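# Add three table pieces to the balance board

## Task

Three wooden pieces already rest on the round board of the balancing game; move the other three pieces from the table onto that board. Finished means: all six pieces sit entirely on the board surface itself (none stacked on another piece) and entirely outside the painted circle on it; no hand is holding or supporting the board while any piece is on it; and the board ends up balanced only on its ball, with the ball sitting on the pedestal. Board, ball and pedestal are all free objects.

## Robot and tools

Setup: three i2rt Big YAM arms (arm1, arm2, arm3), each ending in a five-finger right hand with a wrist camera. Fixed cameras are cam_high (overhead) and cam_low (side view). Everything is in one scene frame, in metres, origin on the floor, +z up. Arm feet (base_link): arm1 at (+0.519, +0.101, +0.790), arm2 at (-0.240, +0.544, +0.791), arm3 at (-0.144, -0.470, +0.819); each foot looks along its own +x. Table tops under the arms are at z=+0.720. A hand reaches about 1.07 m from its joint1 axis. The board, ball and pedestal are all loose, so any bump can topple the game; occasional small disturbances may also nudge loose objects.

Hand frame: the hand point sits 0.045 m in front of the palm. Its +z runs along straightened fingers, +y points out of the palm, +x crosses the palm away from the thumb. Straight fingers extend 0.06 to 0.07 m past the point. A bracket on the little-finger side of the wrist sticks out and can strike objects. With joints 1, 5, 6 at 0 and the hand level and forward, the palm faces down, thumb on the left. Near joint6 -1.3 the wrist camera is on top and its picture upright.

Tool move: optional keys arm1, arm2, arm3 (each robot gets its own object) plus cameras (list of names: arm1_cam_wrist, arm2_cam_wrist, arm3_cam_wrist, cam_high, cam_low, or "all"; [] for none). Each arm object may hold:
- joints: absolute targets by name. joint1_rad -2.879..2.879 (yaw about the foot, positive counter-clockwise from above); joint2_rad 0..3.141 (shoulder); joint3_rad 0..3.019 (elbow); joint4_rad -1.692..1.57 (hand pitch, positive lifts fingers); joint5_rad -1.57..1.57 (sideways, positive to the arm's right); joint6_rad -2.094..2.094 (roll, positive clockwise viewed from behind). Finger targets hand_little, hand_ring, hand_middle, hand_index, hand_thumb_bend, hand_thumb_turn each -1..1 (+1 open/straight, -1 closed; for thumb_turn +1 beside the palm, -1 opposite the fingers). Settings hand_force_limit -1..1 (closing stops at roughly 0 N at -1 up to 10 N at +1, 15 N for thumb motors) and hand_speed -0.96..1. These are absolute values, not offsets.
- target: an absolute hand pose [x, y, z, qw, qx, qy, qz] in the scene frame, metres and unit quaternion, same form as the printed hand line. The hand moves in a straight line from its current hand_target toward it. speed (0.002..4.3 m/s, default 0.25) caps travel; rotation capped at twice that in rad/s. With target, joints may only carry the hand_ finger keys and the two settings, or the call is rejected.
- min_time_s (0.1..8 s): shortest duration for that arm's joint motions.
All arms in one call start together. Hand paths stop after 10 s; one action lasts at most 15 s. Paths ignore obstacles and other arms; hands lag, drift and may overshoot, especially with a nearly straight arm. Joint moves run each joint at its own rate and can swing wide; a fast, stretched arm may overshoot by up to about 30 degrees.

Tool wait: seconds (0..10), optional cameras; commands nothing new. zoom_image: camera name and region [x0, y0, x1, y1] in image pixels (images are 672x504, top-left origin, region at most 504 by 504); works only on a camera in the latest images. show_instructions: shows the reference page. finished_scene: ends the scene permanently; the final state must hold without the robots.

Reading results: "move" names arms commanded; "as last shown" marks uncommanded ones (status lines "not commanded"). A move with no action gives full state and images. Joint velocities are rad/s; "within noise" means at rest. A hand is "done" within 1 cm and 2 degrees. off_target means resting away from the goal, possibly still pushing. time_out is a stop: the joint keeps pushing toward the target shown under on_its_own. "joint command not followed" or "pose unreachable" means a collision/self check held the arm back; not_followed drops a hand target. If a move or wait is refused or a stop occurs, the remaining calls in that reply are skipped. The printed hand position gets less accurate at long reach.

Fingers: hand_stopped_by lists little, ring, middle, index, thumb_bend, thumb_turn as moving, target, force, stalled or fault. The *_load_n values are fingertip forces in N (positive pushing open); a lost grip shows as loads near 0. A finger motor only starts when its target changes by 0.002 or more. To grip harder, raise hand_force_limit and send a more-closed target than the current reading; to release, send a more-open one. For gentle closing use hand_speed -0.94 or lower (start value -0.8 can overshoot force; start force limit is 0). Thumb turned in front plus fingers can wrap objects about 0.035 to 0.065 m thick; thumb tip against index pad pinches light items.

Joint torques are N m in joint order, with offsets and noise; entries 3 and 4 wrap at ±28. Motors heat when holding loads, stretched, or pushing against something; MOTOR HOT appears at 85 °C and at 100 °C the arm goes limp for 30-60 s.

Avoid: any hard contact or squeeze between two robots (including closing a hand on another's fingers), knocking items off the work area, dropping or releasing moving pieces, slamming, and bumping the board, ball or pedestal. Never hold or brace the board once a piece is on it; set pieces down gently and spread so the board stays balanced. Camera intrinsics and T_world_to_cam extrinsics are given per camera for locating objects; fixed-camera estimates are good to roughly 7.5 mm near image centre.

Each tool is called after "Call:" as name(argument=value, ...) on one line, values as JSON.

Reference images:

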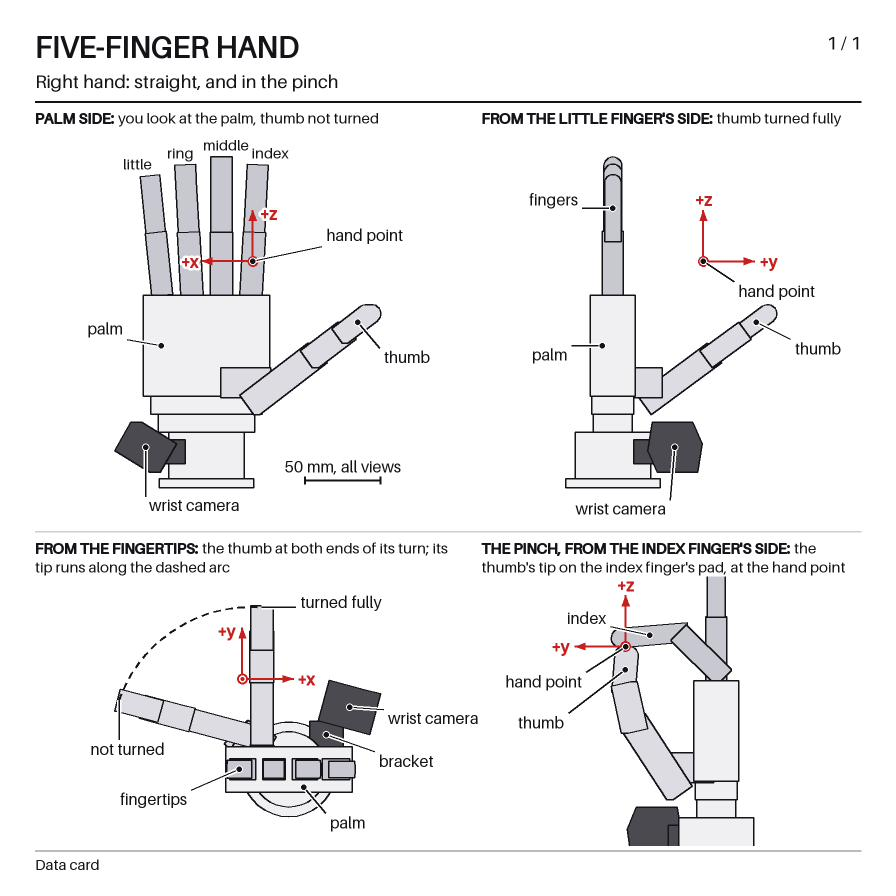

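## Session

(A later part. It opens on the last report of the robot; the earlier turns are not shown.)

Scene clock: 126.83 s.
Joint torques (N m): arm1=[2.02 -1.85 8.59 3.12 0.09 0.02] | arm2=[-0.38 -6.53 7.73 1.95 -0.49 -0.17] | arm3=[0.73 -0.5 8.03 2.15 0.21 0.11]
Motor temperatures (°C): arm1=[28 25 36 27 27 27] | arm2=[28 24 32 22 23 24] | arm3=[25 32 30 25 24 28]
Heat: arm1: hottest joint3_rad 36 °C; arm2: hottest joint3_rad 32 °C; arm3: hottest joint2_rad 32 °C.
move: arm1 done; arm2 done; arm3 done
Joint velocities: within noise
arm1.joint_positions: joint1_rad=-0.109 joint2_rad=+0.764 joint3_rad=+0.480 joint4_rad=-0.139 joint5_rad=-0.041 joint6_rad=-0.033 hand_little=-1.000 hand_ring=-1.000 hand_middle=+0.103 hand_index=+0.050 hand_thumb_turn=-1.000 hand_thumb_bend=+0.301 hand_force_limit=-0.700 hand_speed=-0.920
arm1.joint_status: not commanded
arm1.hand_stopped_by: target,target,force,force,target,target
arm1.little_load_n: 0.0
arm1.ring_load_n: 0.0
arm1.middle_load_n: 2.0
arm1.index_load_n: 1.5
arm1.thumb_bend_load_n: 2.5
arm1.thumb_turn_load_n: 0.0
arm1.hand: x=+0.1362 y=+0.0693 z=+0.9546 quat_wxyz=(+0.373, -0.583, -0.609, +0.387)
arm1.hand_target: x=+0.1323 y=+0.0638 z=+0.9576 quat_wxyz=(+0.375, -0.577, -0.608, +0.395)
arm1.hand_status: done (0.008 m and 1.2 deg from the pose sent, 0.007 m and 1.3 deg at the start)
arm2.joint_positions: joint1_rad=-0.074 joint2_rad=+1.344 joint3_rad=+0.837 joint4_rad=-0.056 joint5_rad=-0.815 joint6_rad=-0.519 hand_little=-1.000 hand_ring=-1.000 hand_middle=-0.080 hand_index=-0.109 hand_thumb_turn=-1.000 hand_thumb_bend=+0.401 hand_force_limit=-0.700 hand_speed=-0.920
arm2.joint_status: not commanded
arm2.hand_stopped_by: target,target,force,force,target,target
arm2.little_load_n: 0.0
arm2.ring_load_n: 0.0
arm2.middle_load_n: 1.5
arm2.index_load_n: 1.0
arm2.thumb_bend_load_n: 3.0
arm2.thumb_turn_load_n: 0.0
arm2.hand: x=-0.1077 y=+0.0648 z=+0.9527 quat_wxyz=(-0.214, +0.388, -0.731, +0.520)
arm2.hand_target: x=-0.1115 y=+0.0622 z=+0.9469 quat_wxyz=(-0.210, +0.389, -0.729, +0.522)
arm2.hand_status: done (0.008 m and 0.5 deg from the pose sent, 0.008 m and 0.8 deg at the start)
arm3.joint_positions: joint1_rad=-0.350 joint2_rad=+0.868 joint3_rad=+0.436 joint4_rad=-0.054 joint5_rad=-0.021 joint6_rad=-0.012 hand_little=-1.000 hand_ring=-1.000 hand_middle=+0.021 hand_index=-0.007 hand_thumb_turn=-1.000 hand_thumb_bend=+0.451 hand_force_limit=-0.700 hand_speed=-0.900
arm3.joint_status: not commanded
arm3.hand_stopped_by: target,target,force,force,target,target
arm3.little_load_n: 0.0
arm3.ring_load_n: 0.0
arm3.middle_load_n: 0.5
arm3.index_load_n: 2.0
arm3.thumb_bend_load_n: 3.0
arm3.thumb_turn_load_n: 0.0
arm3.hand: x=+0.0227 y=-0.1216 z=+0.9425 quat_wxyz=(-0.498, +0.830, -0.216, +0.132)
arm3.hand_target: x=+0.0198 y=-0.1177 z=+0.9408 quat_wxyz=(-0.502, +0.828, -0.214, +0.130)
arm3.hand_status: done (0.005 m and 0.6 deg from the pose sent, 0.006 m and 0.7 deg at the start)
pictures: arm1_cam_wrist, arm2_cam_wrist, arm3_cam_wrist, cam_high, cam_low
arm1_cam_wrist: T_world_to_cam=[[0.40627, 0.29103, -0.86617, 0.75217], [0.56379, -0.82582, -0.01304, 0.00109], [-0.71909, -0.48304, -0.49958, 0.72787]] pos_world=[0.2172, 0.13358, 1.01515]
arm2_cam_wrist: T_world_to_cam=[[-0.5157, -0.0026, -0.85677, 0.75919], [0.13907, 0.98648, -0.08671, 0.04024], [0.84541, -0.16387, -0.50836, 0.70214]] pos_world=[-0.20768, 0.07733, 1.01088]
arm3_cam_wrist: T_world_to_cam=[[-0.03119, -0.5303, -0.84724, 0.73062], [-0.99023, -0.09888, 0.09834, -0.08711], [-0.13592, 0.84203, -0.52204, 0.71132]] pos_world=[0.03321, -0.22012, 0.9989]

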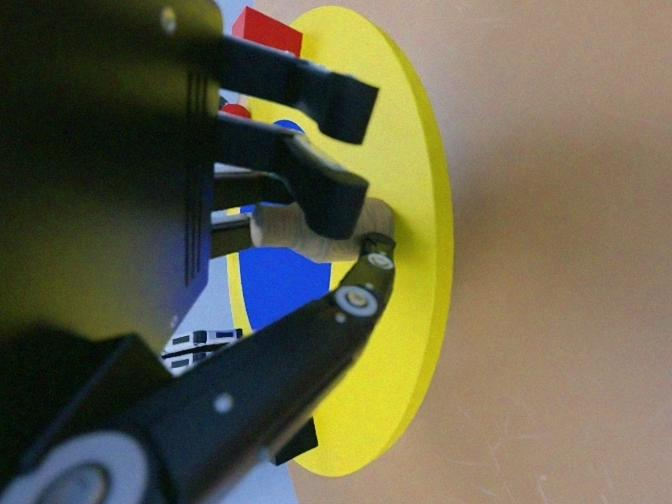

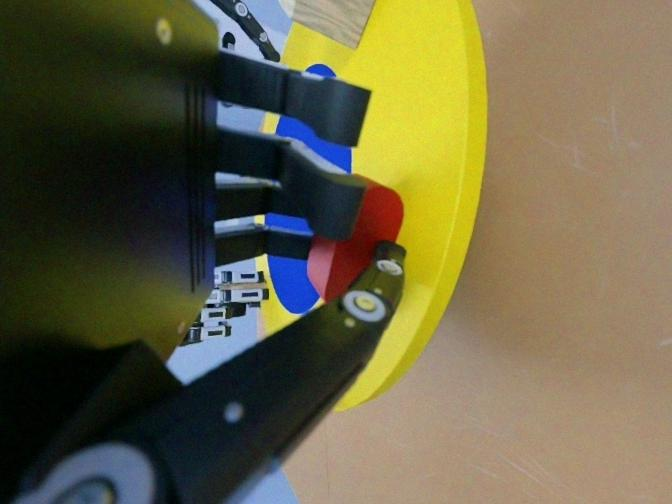

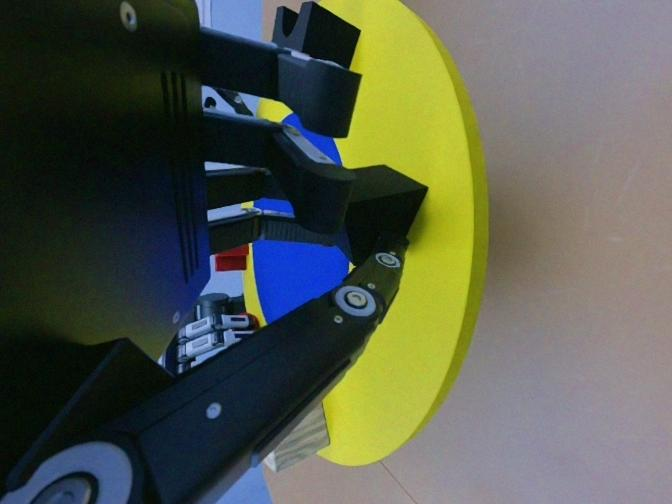

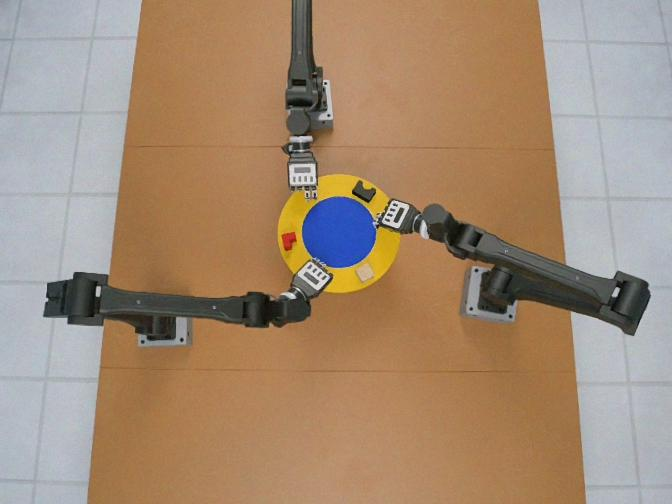

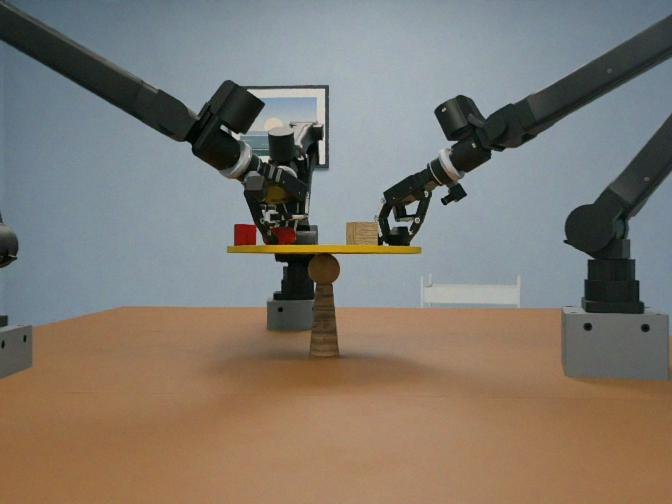

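Call:
move(arm1={"joints": {"hand_speed": -0.5, "hand_index": 0.11, "hand_middle": 0.16, "hand_thumb_bend": 0.4}}, arm2={"joints": {"hand_speed": -0.5, "hand_index": 0.0, "hand_middle": 0.02, "hand_thumb_bend": 0.48}}, arm3={"joints": {"hand_speed": -0.5, "hand_index": 0.09, "hand_middle": 0.12, "hand_thumb_bend": 0.53}}, cameras=["all"])

Call:
zoom_image(camera="cam_low", region=[220, 200, 430, 290])

Call:
zoom_image(camera="arm1_cam_wrist", region=[300, 140, 440, 280])

Call:
zoom_image(camera="arm3_cam_wrist", region=[340, 140, 460, 280])

Call:
zoom_image(camera="arm2_cam_wrist", region=[340, 140, 460, 280])

Scene clock: 129.87 s.
Joint torques (N m): arm1=[1.9 -1.9 8.59 3.11 0.09 0.02] | arm2=[-0.32 -6.53 7.73 1.95 -0.49 -0.18] | arm3=[0.73 -0.44 8.01 2.15 0.21 0.11]
Motor temperatures (°C): arm1=[28 25 36 27 27 27] | arm2=[28 24 32 22 23 24] | arm3=[25 32 30 25 24 28]
Heat: arm1: hottest joint3_rad 36 °C; arm2: hottest joint3_rad 32 °C; arm3: hottest joint2_rad 32 °C.
move: arm1 done; arm2 done; arm3 done
Joint velocities: within noise
arm1.joint_positions: joint1_rad=-0.109 joint2_rad=+0.764 joint3_rad=+0.480 joint4_rad=-0.139 joint5_rad=-0.041 joint6_rad=-0.033 hand_little=-1.000 hand_ring=-1.000 hand_middle=+0.160 hand_index=+0.110 hand_thumb_turn=-1.000 hand_thumb_bend=+0.400 hand_force_limit=-0.700 hand_speed=-0.500
arm1.joint_status: all done
arm1.hand_stopped_by: target,target,target,target,target,target
arm1.little_load_n: 0.0
arm1.ring_load_n: 0.0
arm1.middle_load_n: 0.0
arm1.index_load_n: -0.5
arm1.thumb_bend_load_n: 0.0
arm1.thumb_turn_load_n: 0.0
arm1.hand: x=+0.1362 y=+0.0693 z=+0.9546 quat_wxyz=(+0.373, -0.583, -0.609, +0.387)
arm1.hand_target: x=+0.1323 y=+0.0638 z=+0.9576 quat_wxyz=(+0.375, -0.577, -0.608, +0.395)
arm1.hand_status: not commanded
arm2.joint_positions: joint1_rad=-0.074 joint2_rad=+1.344 joint3_rad=+0.837 joint4_rad=-0.056 joint5_rad=-0.815 joint6_rad=-0.519 hand_little=-1.000 hand_ring=-1.000 hand_middle=+0.020 hand_index=+0.000 hand_thumb_turn=-1.000 hand_thumb_bend=+0.480 hand_force_limit=-0.700 hand_speed=-0.500
arm2.joint_status: all done
arm2.hand_stopped_by: target,target,target,target,target,target
arm2.little_load_n: 0.0
arm2.ring_load_n: 0.0
arm2.middle_load_n: 0.0
arm2.index_load_n: 0.0
arm2.thumb_bend_load_n: 0.0
arm2.thumb_turn_load_n: 0.0
arm2.hand: x=-0.1077 y=+0.0648 z=+0.9527 quat_wxyz=(-0.214, +0.388, -0.731, +0.520)
arm2.hand_target: x=-0.1115 y=+0.0622 z=+0.9469 quat_wxyz=(-0.210, +0.389, -0.729, +0.522)
arm2.hand_status: not commanded
arm3.joint_positions: joint1_rad=-0.350 joint2_rad=+0.868 joint3_rad=+0.436 joint4_rad=-0.054 joint5_rad=-0.021 joint6_rad=-0.012 hand_little=-1.000 hand_ring=-1.000 hand_middle=+0.120 hand_index=+0.090 hand_thumb_turn=-1.000 hand_thumb_bend=+0.530 hand_force_limit=-0.700 hand_speed=-0.500
arm3.joint_status: all done
arm3.hand_stopped_by: target,target,target,target,target,target
arm3.little_load_n: 0.0
arm3.ring_load_n: 0.0
arm3.middle_load_n: 0.0
arm3.index_load_n: 0.0
arm3.thumb_bend_load_n: 0.0
arm3.thumb_turn_load_n: 0.0
arm3.hand: x=+0.0227 y=-0.1216 z=+0.9425 quat_wxyz=(-0.498, +0.830, -0.216, +0.132)
arm3.hand_target: x=+0.0198 y=-0.1177 z=+0.9409 quat_wxyz=(-0.502, +0.828, -0.214, +0.130)
arm3.hand_status: not commanded
pictures: arm1_cam_wrist, arm2_cam_wrist, arm3_cam_wrist, cam_high, cam_low
arm1_cam_wrist: T_world_to_cam=[[0.40627, 0.29103, -0.86617, 0.75217], [0.56379, -0.82582, -0.01304, 0.00109], [-0.71909, -0.48304, -0.49958, 0.72787]] pos_world=[0.2172, 0.13358, 1.01515]
arm2_cam_wrist: T_world_to_cam=[[-0.5157, -0.0026, -0.85677, 0.75919], [0.13907, 0.98648, -0.08671, 0.04024], [0.84541, -0.16387, -0.50836, 0.70214]] pos_world=[-0.20768, 0.07733, 1.01088]
arm3_cam_wrist: T_world_to_cam=[[-0.03119, -0.5303, -0.84724, 0.73062], [-0.99023, -0.09888, 0.09834, -0.08711], [-0.13592, 0.84203, -0.52204, 0.71132]] pos_world=[0.03321, -0.22012, 0.9989]

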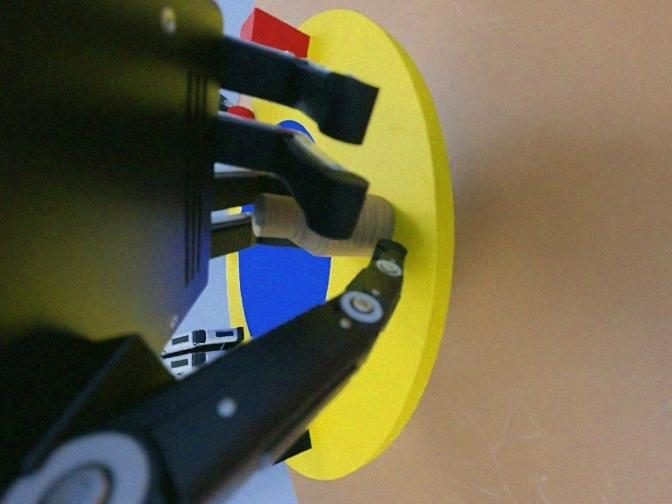

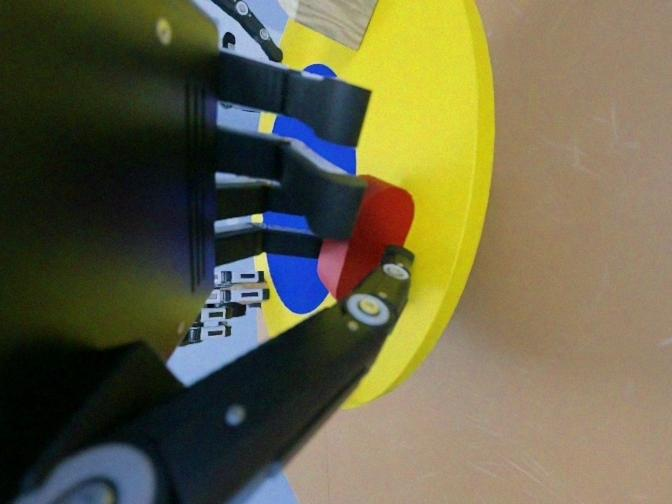

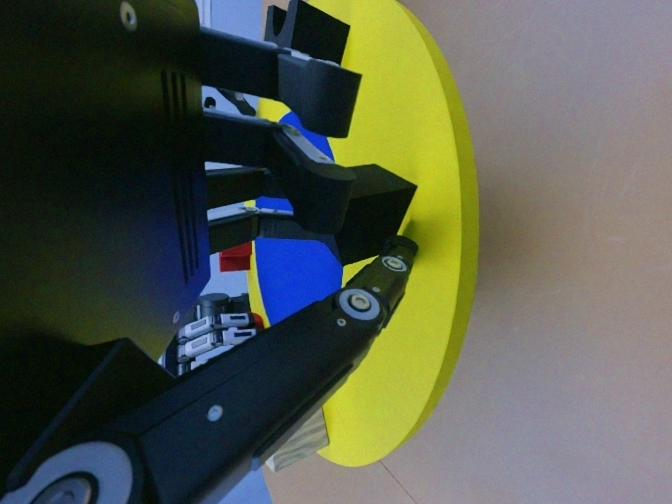

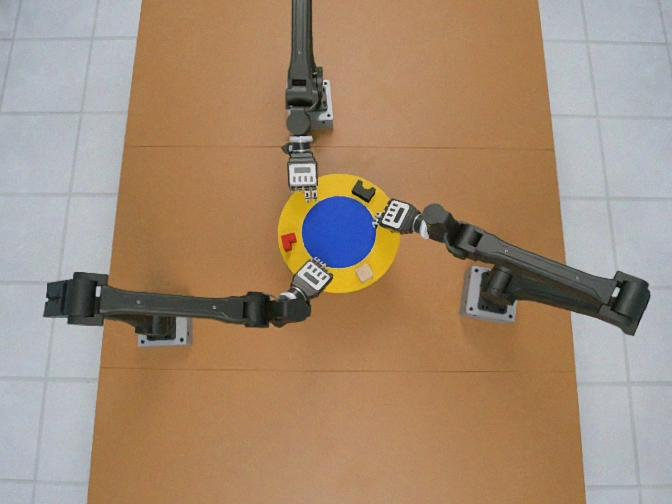

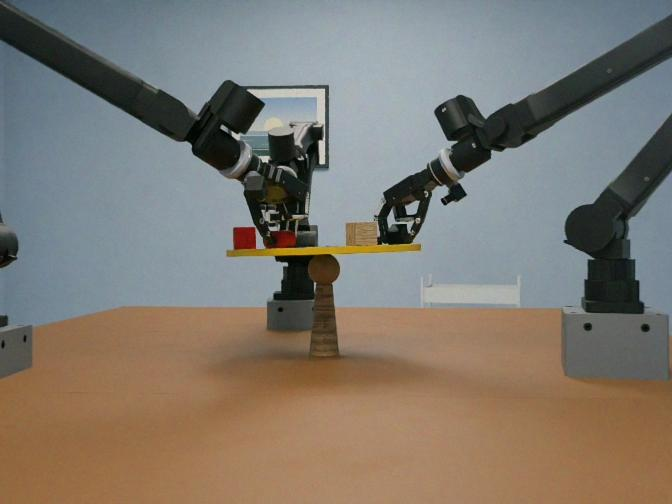

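Scaled by 2.400 from the camera's image (finer frame: 960x720).

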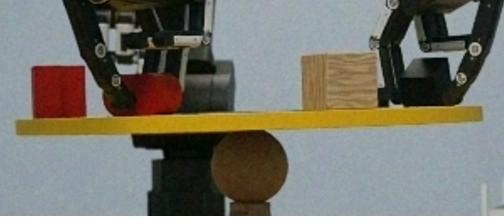

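Scaled by 3.600 from the camera's image (finer frame: 960x720).

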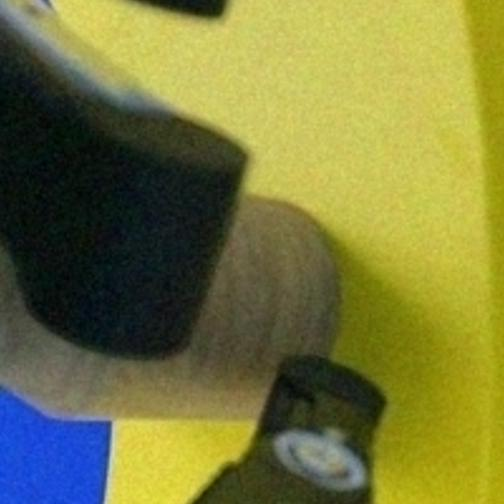

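Scaled by 3.600 from the camera's image (finer frame: 960x720).

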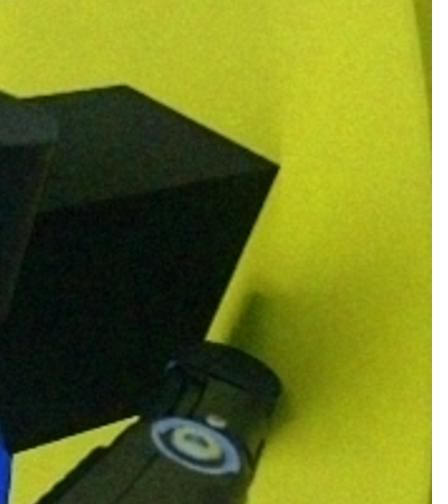

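Scaled by 3.600 from the camera's image (finer frame: 960x720).

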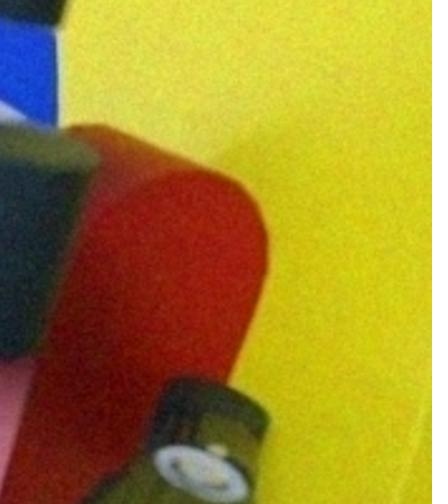

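Call:
move(arm1={"target": [0.1303, 0.0637, 0.9675, -0.3749, 0.5774, 0.6084, -0.3951], "speed": 0.03}, arm2={"target": [-0.1105, 0.0612, 0.9567, 0.2105, -0.3894, 0.7305, -0.5228], "speed": 0.03}, arm3={"target": [0.0204, -0.1165, 0.9508, 0.5022, -0.8276, 0.2141, -0.1299], "speed": 0.03}, cameras=["all"])

Call:
zoom_image(camera="cam_low", region=[220, 200, 430, 290])

Call:
zoom_image(camera="cam_low", region=[250, 200, 320, 270])

Call:
zoom_image(camera="cam_low", region=[365, 200, 435, 270])

Call:
zoom_image(camera="arm1_cam_wrist", region=[200, 140, 440, 320])

Scene clock: 131.73 s.
Joint torques (N m): arm1=[2.14 -2.14 10.45 1.85 0.1 0.02] | arm2=[-0.21 -7.47 9.16 0.95 -0.41 -0.15] | arm3=[0.79 -1.61 9.78 1.05 0.21 0.11]
Motor temperatures (°C): arm1=[28 25 36 27 27 27] | arm2=[28 24 33 22 23 24] | arm3=[25 32 30 25 24 28]
Heat: arm1: hottest joint3_rad 36 °C; arm2: hottest joint3_rad 33 °C; arm3: hottest joint2_rad 32 °C.
move: arm1 off_target; arm2 done; arm3 done
Joint velocities: within noise
arm1.joint_positions: joint1_rad=-0.109 joint2_rad=+0.764 joint3_rad=+0.480 joint4_rad=-0.139 joint5_rad=-0.041 joint6_rad=-0.033 hand_little=-1.000 hand_ring=-1.000 hand_middle=+0.160 hand_index=+0.110 hand_thumb_turn=-1.000 hand_thumb_bend=+0.400 hand_force_limit=-0.700 hand_speed=-0.500
arm1.joint_status: not commanded
arm1.hand_stopped_by: target,target,target,target,target,target
arm1.little_load_n: 0.0
arm1.ring_load_n: 0.0
arm1.middle_load_n: 0.0
arm1.index_load_n: 0.5
arm1.thumb_bend_load_n: 0.0
arm1.thumb_turn_load_n: 0.0
arm1.hand: x=+0.1362 y=+0.0692 z=+0.9546 quat_wxyz=(+0.373, -0.583, -0.609, +0.387)
arm1.hand_target: x=+0.1307 y=+0.0637 z=+0.9675 quat_wxyz=(+0.375, -0.577, -0.608, +0.395)
arm1.hand_status: off_target (0.015 m and 1.2 deg from the pose sent, 0.015 m and 1.2 deg at the start)
arm2.joint_positions: joint1_rad=-0.074 joint2_rad=+1.344 joint3_rad=+0.837 joint4_rad=-0.056 joint5_rad=-0.815 joint6_rad=-0.519 hand_little=-1.000 hand_ring=-1.000 hand_middle=+0.020 hand_index=+0.000 hand_thumb_turn=-1.000 hand_thumb_bend=+0.480 hand_force_limit=-0.700 hand_speed=-0.500
arm2.joint_status: not commanded
arm2.hand_stopped_by: target,target,target,target,target,target
arm2.little_load_n: 0.0
arm2.ring_load_n: 0.0
arm2.middle_load_n: 0.0
arm2.index_load_n: 0.0
arm2.thumb_bend_load_n: 0.0
arm2.thumb_turn_load_n: 0.5
arm2.hand: x=-0.1077 y=+0.0648 z=+0.9527 quat_wxyz=(-0.214, +0.388, -0.731, +0.520)
arm2.hand_target: x=-0.1105 y=+0.0613 z=+0.9568 quat_wxyz=(-0.210, +0.389, -0.729, +0.522)
arm2.hand_status: done (0.006 m and 0.5 deg from the pose sent, 0.006 m and 0.5 deg at the start)
arm3.joint_positions: joint1_rad=-0.350 joint2_rad=+0.868 joint3_rad=+0.436 joint4_rad=-0.056 joint5_rad=-0.021 joint6_rad=-0.011 hand_little=-1.000 hand_ring=-1.000 hand_middle=+0.120 hand_index=+0.090 hand_thumb_turn=-1.000 hand_thumb_bend=+0.530 hand_force_limit=-0.700 hand_speed=-0.500
arm3.joint_status: not commanded
arm3.hand_stopped_by: target,target,target,target,target,target
arm3.little_load_n: 0.0
arm3.ring_load_n: 0.0
arm3.middle_load_n: 0.0
arm3.index_load_n: 0.0
arm3.thumb_bend_load_n: 0.0
arm3.thumb_turn_load_n: 0.0
arm3.hand: x=+0.0225 y=-0.1219 z=+0.9421 quat_wxyz=(-0.497, +0.830, -0.216, +0.132)
arm3.hand_target: x=+0.0204 y=-0.1166 z=+0.9509 quat_wxyz=(-0.503, +0.828, -0.214, +0.130)
arm3.hand_status: done (0.010 m and 0.7 deg from the pose sent, 0.010 m and 0.6 deg at the start)
pictures: arm1_cam_wrist, arm2_cam_wrist, arm3_cam_wrist, cam_high, cam_low
arm1_cam_wrist: T_world_to_cam=[[0.40633, 0.29118, -0.86609, 0.75206], [0.56381, -0.8258, -0.01312, 0.00118], [-0.71904, -0.48297, -0.49972, 0.72799]] pos_world=[0.2172, 0.13358, 1.01515]
arm2_cam_wrist: T_world_to_cam=[[-0.5157, -0.0026, -0.85677, 0.75919], [0.13907, 0.98648, -0.08671, 0.04024], [0.84541, -0.16387, -0.50836, 0.70214]] pos_world=[-0.20768, 0.07733, 1.01088]
arm3_cam_wrist: T_world_to_cam=[[-0.03242, -0.53153, -0.84642, 0.72921], [-0.99012, -0.0985, 0.09978, -0.08856], [-0.13641, 0.84129, -0.52309, 0.71222]] pos_world=[0.03311, -0.22032, 0.99861]

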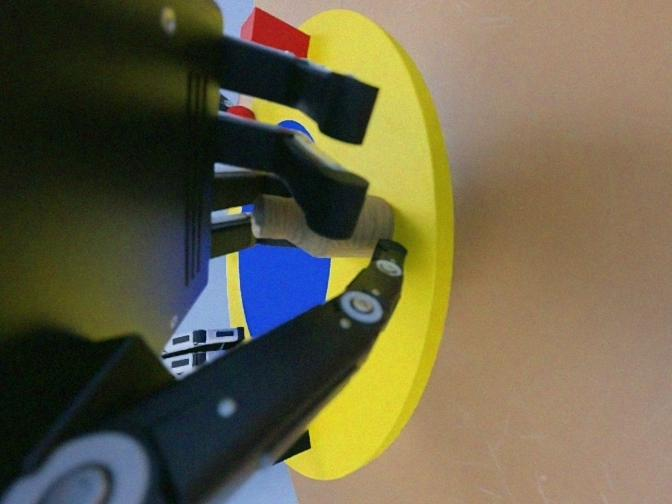

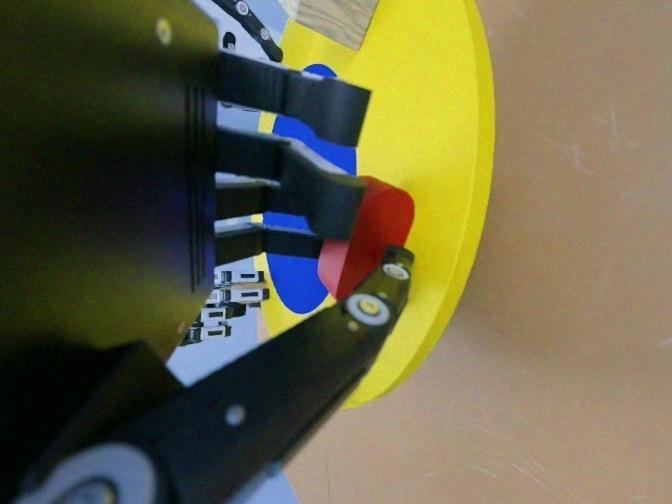

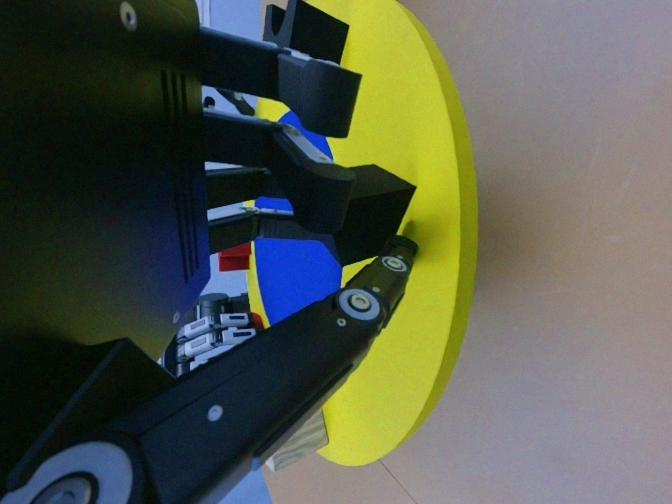

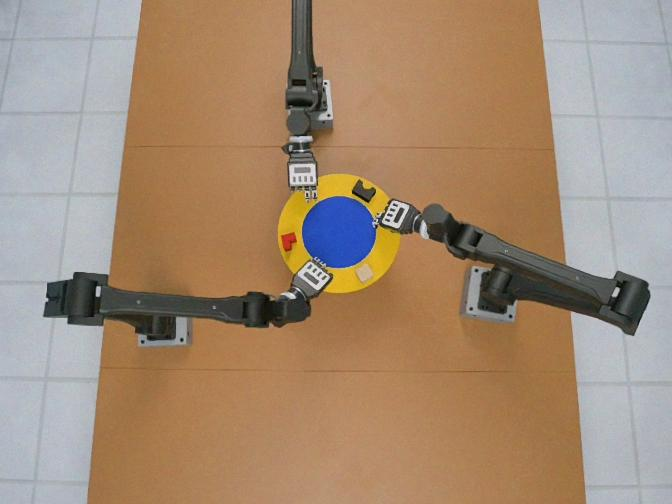

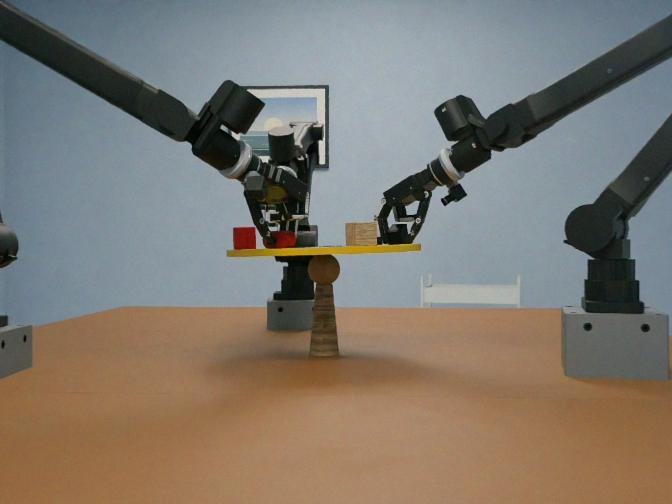

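Scaled by 2.400 from the camera's image (finer frame: 960x720).

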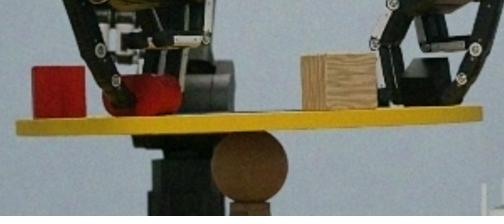

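Scaled by 7.200 from the camera's image (finer frame: 960x720).

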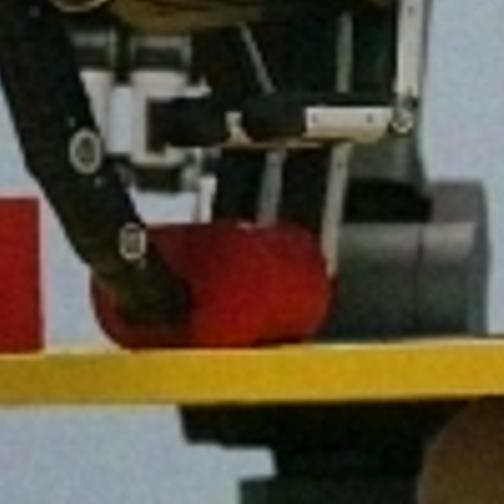

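Scaled by 7.200 from the camera's image (finer frame: 960x720).

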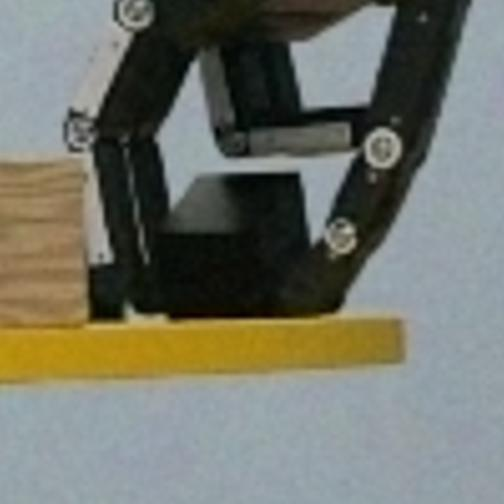

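Scaled by 2.100 from the camera's image (finer frame: 960x720).

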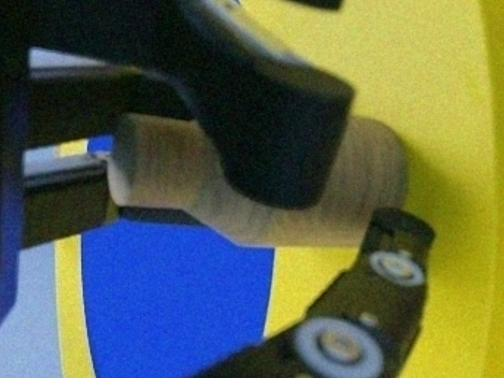

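Call:
move(arm1={"joints": {"hand_index": 0.6, "hand_middle": 0.6}}, arm2={"joints": {"hand_index": 0.6, "hand_middle": 0.6}}, arm3={"joints": {"hand_index": 0.6, "hand_middle": 0.6}}, cameras=["cam_low", "arm1_cam_wrist", "arm3_cam_wrist"])

Call:
zoom_image(camera="cam_low", region=[220, 200, 430, 290])

Call:
zoom_image(camera="arm1_cam_wrist", region=[200, 140, 440, 320])

Scene clock: 133.10 s.
Joint torques (N m): arm1=[2.02 -2.26 10.48 1.92 0.1 0.03] | arm2=[-0.21 -7.41 9.16 0.95 -0.41 -0.15] | arm3=[0.79 -1.61 9.78 1.01 0.21 0.11]
Motor temperatures (°C): arm1=[28 25 36 27 27 27] | arm2=[28 24 33 22 23 24] | arm3=[25 32 30 25 24 28]
Heat: arm1: hottest joint3_rad 36 °C; arm2: hottest joint3_rad 33 °C; arm3: hottest joint2_rad 32 °C.
move: arm1 done; arm2 done; arm3 done
Joint velocities: within noise
arm1.joint_positions: joint1_rad=-0.109 joint2_rad=+0.764 joint3_rad=+0.480 joint4_rad=-0.139 joint5_rad=-0.041 joint6_rad=-0.033 hand_little=-1.000 hand_ring=-1.000 hand_middle=+0.600 hand_index=+0.600 hand_thumb_turn=-1.000 hand_thumb_bend=+0.400 hand_force_limit=-0.700 hand_speed=-0.500
arm1.joint_status: all done
arm1.hand_stopped_by: target,target,target,target,target,target
arm1.little_load_n: 0.0
arm1.ring_load_n: 0.0
arm1.middle_load_n: 0.0
arm1.index_load_n: 0.0
arm1.thumb_bend_load_n: 0.0
arm1.thumb_turn_load_n: 0.0
arm1.hand: x=+0.1362 y=+0.0692 z=+0.9546 quat_wxyz=(+0.373, -0.583, -0.609, +0.387)
arm1.hand_target: x=+0.1307 y=+0.0638 z=+0.9675 quat_wxyz=(+0.375, -0.577, -0.608, +0.395)
arm1.hand_status: not commanded
arm2.joint_positions: joint1_rad=-0.074 joint2_rad=+1.344 joint3_rad=+0.837 joint4_rad=-0.056 joint5_rad=-0.815 joint6_rad=-0.519 hand_little=-1.000 hand_ring=-1.000 hand_middle=+0.600 hand_index=+0.600 hand_thumb_turn=-1.000 hand_thumb_bend=+0.480 hand_force_limit=-0.700 hand_speed=-0.500
arm2.joint_status: all done
arm2.hand_stopped_by: target,target,target,target,target,target
arm2.little_load_n: 0.0
arm2.ring_load_n: 0.0
arm2.middle_load_n: 0.0
arm2.index_load_n: 0.0
arm2.thumb_bend_load_n: 0.0
arm2.thumb_turn_load_n: 0.0
arm2.hand: x=-0.1077 y=+0.0648 z=+0.9527 quat_wxyz=(-0.214, +0.388, -0.731, +0.520)
arm2.hand_target: x=-0.1105 y=+0.0613 z=+0.9568 quat_wxyz=(-0.210, +0.389, -0.729, +0.522)
arm2.hand_status: not commanded
arm3.joint_positions: joint1_rad=-0.350 joint2_rad=+0.868 joint3_rad=+0.436 joint4_rad=-0.056 joint5_rad=-0.021 joint6_rad=-0.011 hand_little=-1.000 hand_ring=-1.000 hand_middle=+0.600 hand_index=+0.600 hand_thumb_turn=-1.000 hand_thumb_bend=+0.530 hand_force_limit=-0.700 hand_speed=-0.500
arm3.joint_status: all done
arm3.hand_stopped_by: target,target,target,target,target,target
arm3.little_load_n: 0.0
arm3.ring_load_n: 0.0
arm3.middle_load_n: 0.0
arm3.index_load_n: -0.5
arm3.thumb_bend_load_n: 0.0
arm3.thumb_turn_load_n: 0.0
arm3.hand: x=+0.0225 y=-0.1219 z=+0.9420 quat_wxyz=(-0.497, +0.830, -0.216, +0.132)
arm3.hand_target: x=+0.0204 y=-0.1166 z=+0.9508 quat_wxyz=(-0.502, +0.828, -0.214, +0.130)
arm3.hand_status: not commanded
pictures: arm1_cam_wrist, arm3_cam_wrist, cam_low
arm1_cam_wrist: T_world_to_cam=[[0.40633, 0.29118, -0.86609, 0.75206], [0.56381, -0.8258, -0.01312, 0.00118], [-0.71904, -0.48297, -0.49972, 0.72799]] pos_world=[0.2172, 0.13358, 1.01515]
arm3_cam_wrist: T_world_to_cam=[[-0.03256, -0.53178, -0.84626, 0.729], [-0.9901, -0.09849, 0.09998, -0.08876], [-0.13651, 0.84114, -0.52331, 0.71242]] pos_world=[0.03311, -0.22032, 0.99861]

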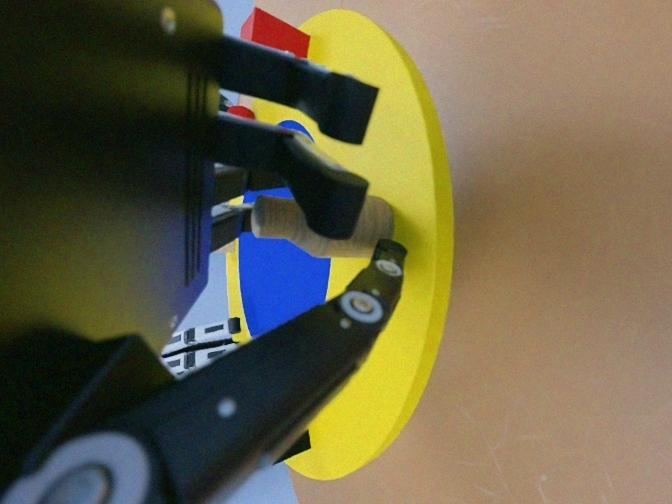

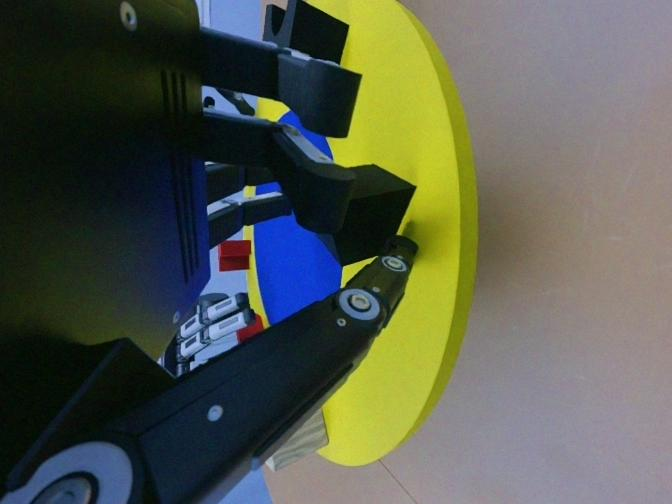

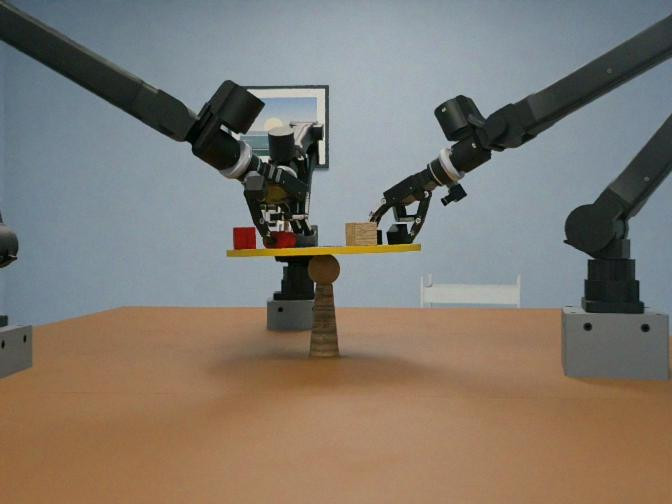

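Scaled by 2.400 from the camera's image (finer frame: 960x720).

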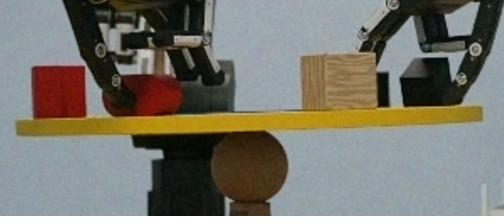

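Scaled by 2.100 from the camera's image (finer frame: 960x720).

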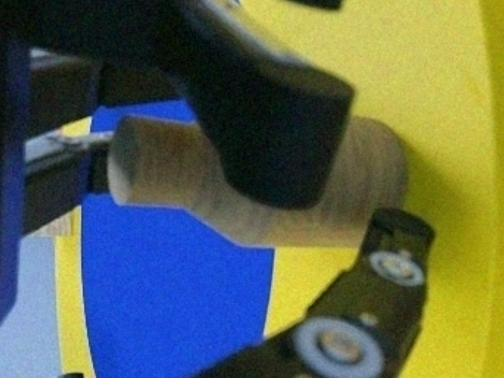

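Call:
move(arm1={"target": [0.134, 0.0637, 1.03, -0.3749, 0.5774, 0.6084, -0.3951], "speed": 0.06}, arm2={"target": [-0.115, 0.0642, 1.02, 0.2105, -0.3894, 0.7305, -0.5228], "speed": 0.06}, arm3={"target": [0.0194, -0.12, 1.015, 0.5022, -0.8276, 0.2141, -0.1299], "speed": 0.06}, cameras=["all"])

Call:
zoom_image(camera="cam_low", region=[220, 190, 430, 290])

Call:
zoom_image(camera="cam_high", region=[250, 140, 420, 310])

Scene clock: 135.47 s.
Joint torques (N m): arm1=[1.96 -2.84 13.14 1.77 0.1 0.02] | arm2=[-0.56 -8.18 12.85 0.8 -0.55 -0.18] | arm3=[0.38 -1.49 13.29 1.01 -0.01 0.09]
Motor temperatures (°C): arm1=[28 25 36 27 27 27] | arm2=[28 24 33 22 23 24] | arm3=[25 32 30 25 24 28]
Heat: arm1: hottest joint3_rad 36 °C; arm2: hottest joint3_rad 33 °C; arm3: hottest joint2_rad 32 °C.
move: arm1 off_target; arm2 off_target; arm3 off_target
Joint velocities: within noise
arm1.joint_positions: joint1_rad=-0.107 joint2_rad=+0.715 joint3_rad=+0.592 joint4_rad=-0.337 joint5_rad=-0.040 joint6_rad=-0.033 hand_little=-1.000 hand_ring=-1.000 hand_middle=+0.600 hand_index=+0.600 hand_thumb_turn=-1.000 hand_thumb_bend=+0.400 hand_force_limit=-0.700 hand_speed=-0.500
arm1.joint_status: not commanded
arm1.hand_stopped_by: target,target,target,target,target,target
arm1.little_load_n: 0.0
arm1.ring_load_n: 0.0
arm1.middle_load_n: 0.0
arm1.index_load_n: 0.0
arm1.thumb_bend_load_n: 0.0
arm1.thumb_turn_load_n: 0.0
arm1.hand: x=+0.1446 y=+0.0690 z=+0.9954 quat_wxyz=(+0.361, -0.590, -0.617, +0.376)
arm1.hand_target: x=+0.1354 y=+0.0638 z=+1.0297 quat_wxyz=(+0.375, -0.577, -0.608, +0.396)
arm1.hand_status: off_target (0.037 m and 3.2 deg from the pose sent, 0.076 m and 1.2 deg at the start)
arm2.joint_positions: joint1_rad=-0.083 joint2_rad=+1.277 joint3_rad=+0.902 joint4_rad=-0.250 joint5_rad=-0.823 joint6_rad=-0.526 hand_little=-1.000 hand_ring=-1.000 hand_middle=+0.600 hand_index=+0.600 hand_thumb_turn=-1.000 hand_thumb_bend=+0.480 hand_force_limit=-0.700 hand_speed=-0.500
arm2.joint_status: not commanded
arm2.hand_stopped_by: target,target,target,target,target,target
arm2.little_load_n: 0.0
arm2.ring_load_n: 0.0
arm2.middle_load_n: 0.0
arm2.index_load_n: 0.0
arm2.thumb_bend_load_n: 0.0
arm2.thumb_turn_load_n: 0.0
arm2.hand: x=-0.1107 y=+0.0791 z=+0.9884 quat_wxyz=(-0.225, +0.381, -0.745, +0.499)
arm2.hand_target: x=-0.1150 y=+0.0656 z=+1.0201 quat_wxyz=(-0.210, +0.389, -0.729, +0.522)
arm2.hand_status: off_target (0.035 m and 3.7 deg from the pose sent, 0.068 m and 0.5 deg at the start)
arm3.joint_positions: joint1_rad=-0.350 joint2_rad=+0.779 joint3_rad=+0.534 joint4_rad=-0.286 joint5_rad=-0.021 joint6_rad=-0.011 hand_little=-1.000 hand_ring=-1.000 hand_middle=+0.600 hand_index=+0.600 hand_thumb_turn=-1.000 hand_thumb_bend=+0.530 hand_force_limit=-0.700 hand_speed=-0.500
arm3.joint_status: not commanded
arm3.hand_stopped_by: target,target,target,target,target,target
arm3.little_load_n: 0.0
arm3.ring_load_n: 0.0
arm3.middle_load_n: 0.0
arm3.index_load_n: 0.0
arm3.thumb_bend_load_n: 0.0
arm3.thumb_turn_load_n: 0.0
arm3.hand: x=+0.0157 y=-0.1331 z=+0.9819 quat_wxyz=(-0.479, +0.840, -0.219, +0.127)
arm3.hand_target: x=+0.0189 y=-0.1211 z=+1.0148 quat_wxyz=(-0.503, +0.827, -0.214, +0.130)
arm3.hand_status: off_target (0.036 m and 3.1 deg from the pose sent, 0.073 m and 0.7 deg at the start)
pictures: arm1_cam_wrist, arm2_cam_wrist, arm3_cam_wrist, cam_high, cam_low
arm1_cam_wrist: T_world_to_cam=[[0.43772, 0.2918, -0.85045, 0.76396], [0.56489, -0.82513, 0.00763, -0.02399], [-0.6995, -0.48375, -0.526, 0.77766]] pos_world=[0.22313, 0.13348, 1.05894]
arm2_cam_wrist: T_world_to_cam=[[-0.51399, 0.04609, -0.85655, 0.78432], [0.13959, 0.98974, -0.0305, -0.02604], [0.84636, -0.13525, -0.51516, 0.72966]] pos_world=[-0.21078, 0.08831, 1.0469]
arm3_cam_wrist: T_world_to_cam=[[-0.05085, -0.5625, -0.82523, 0.73222], [-0.98768, -0.09414, 0.12503, -0.12472], [-0.14802, 0.82142, -0.55078, 0.76625]] pos_world=[0.02748, -0.22928, 1.04188]

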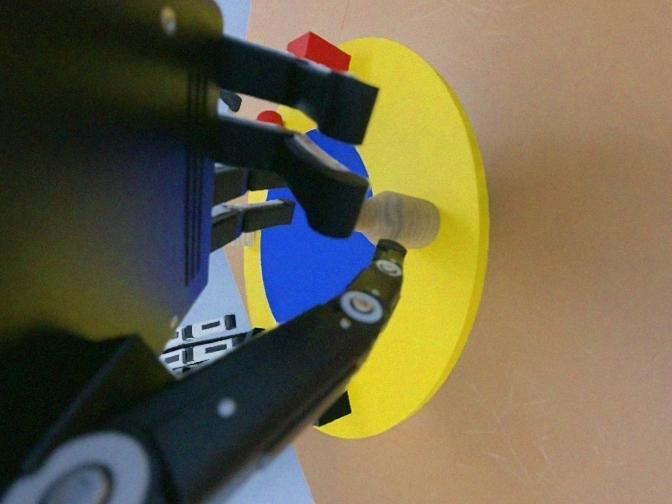

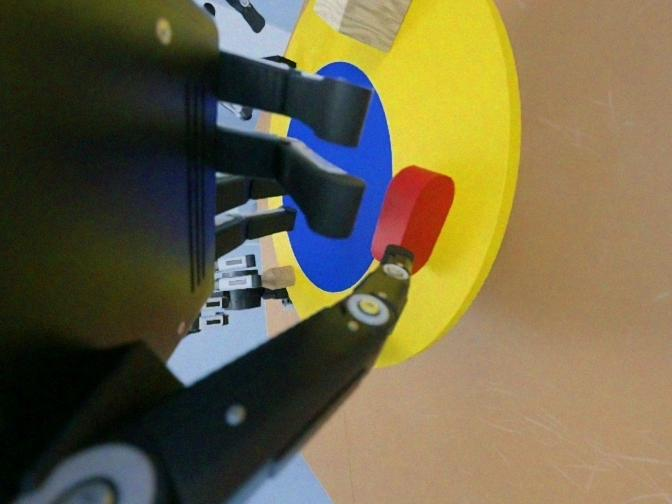

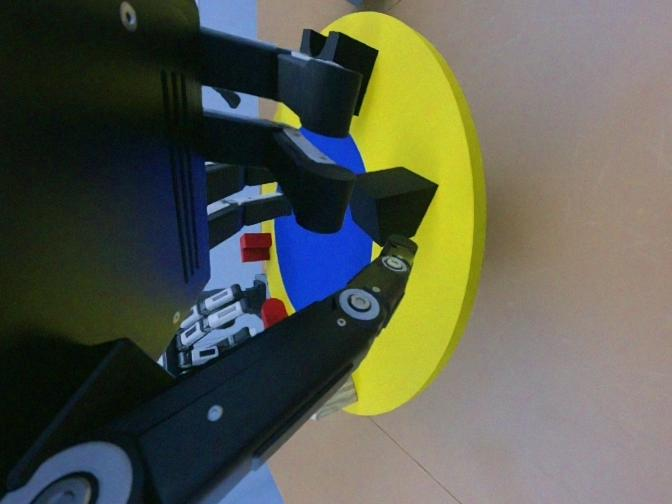

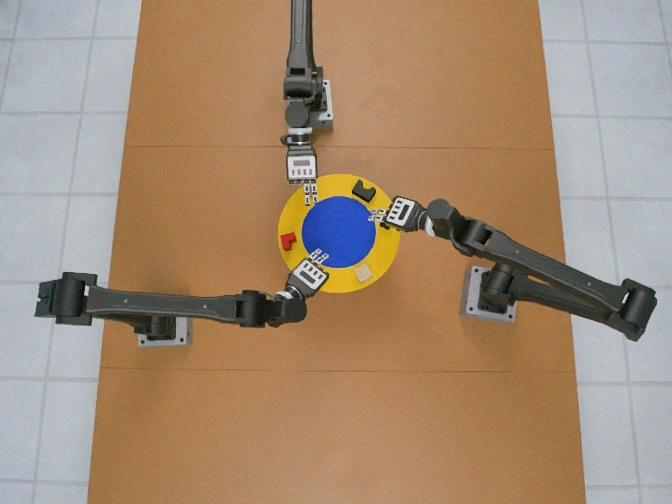

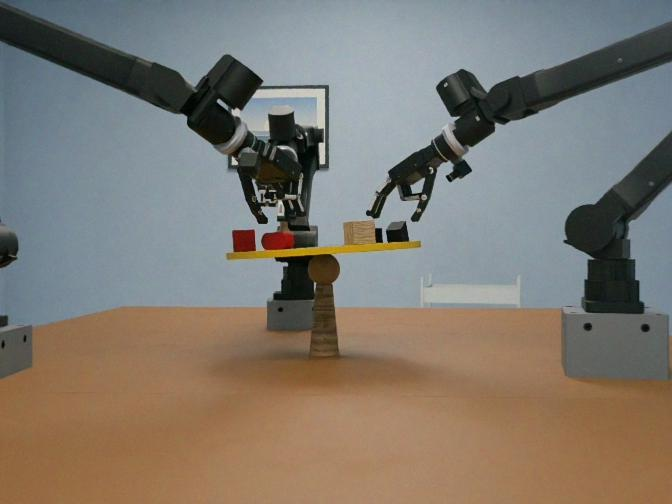

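Scaled by 2.400 from the camera's image (finer frame: 960x720).

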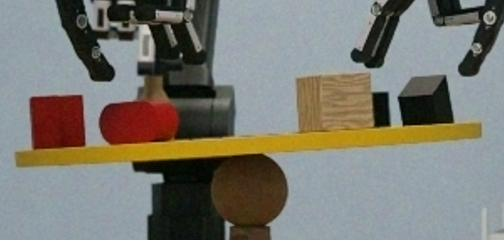

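Scaled by 2.965 from the camera's image (finer frame: 960x720).

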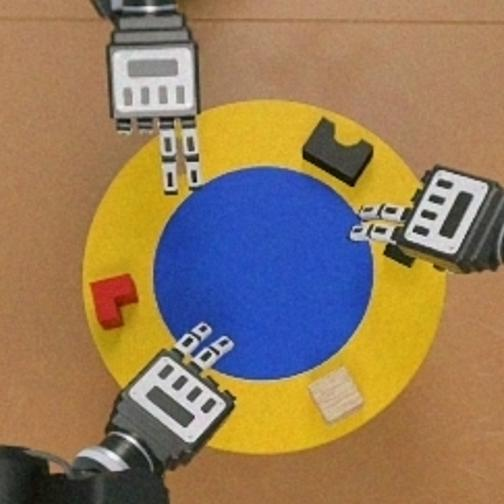

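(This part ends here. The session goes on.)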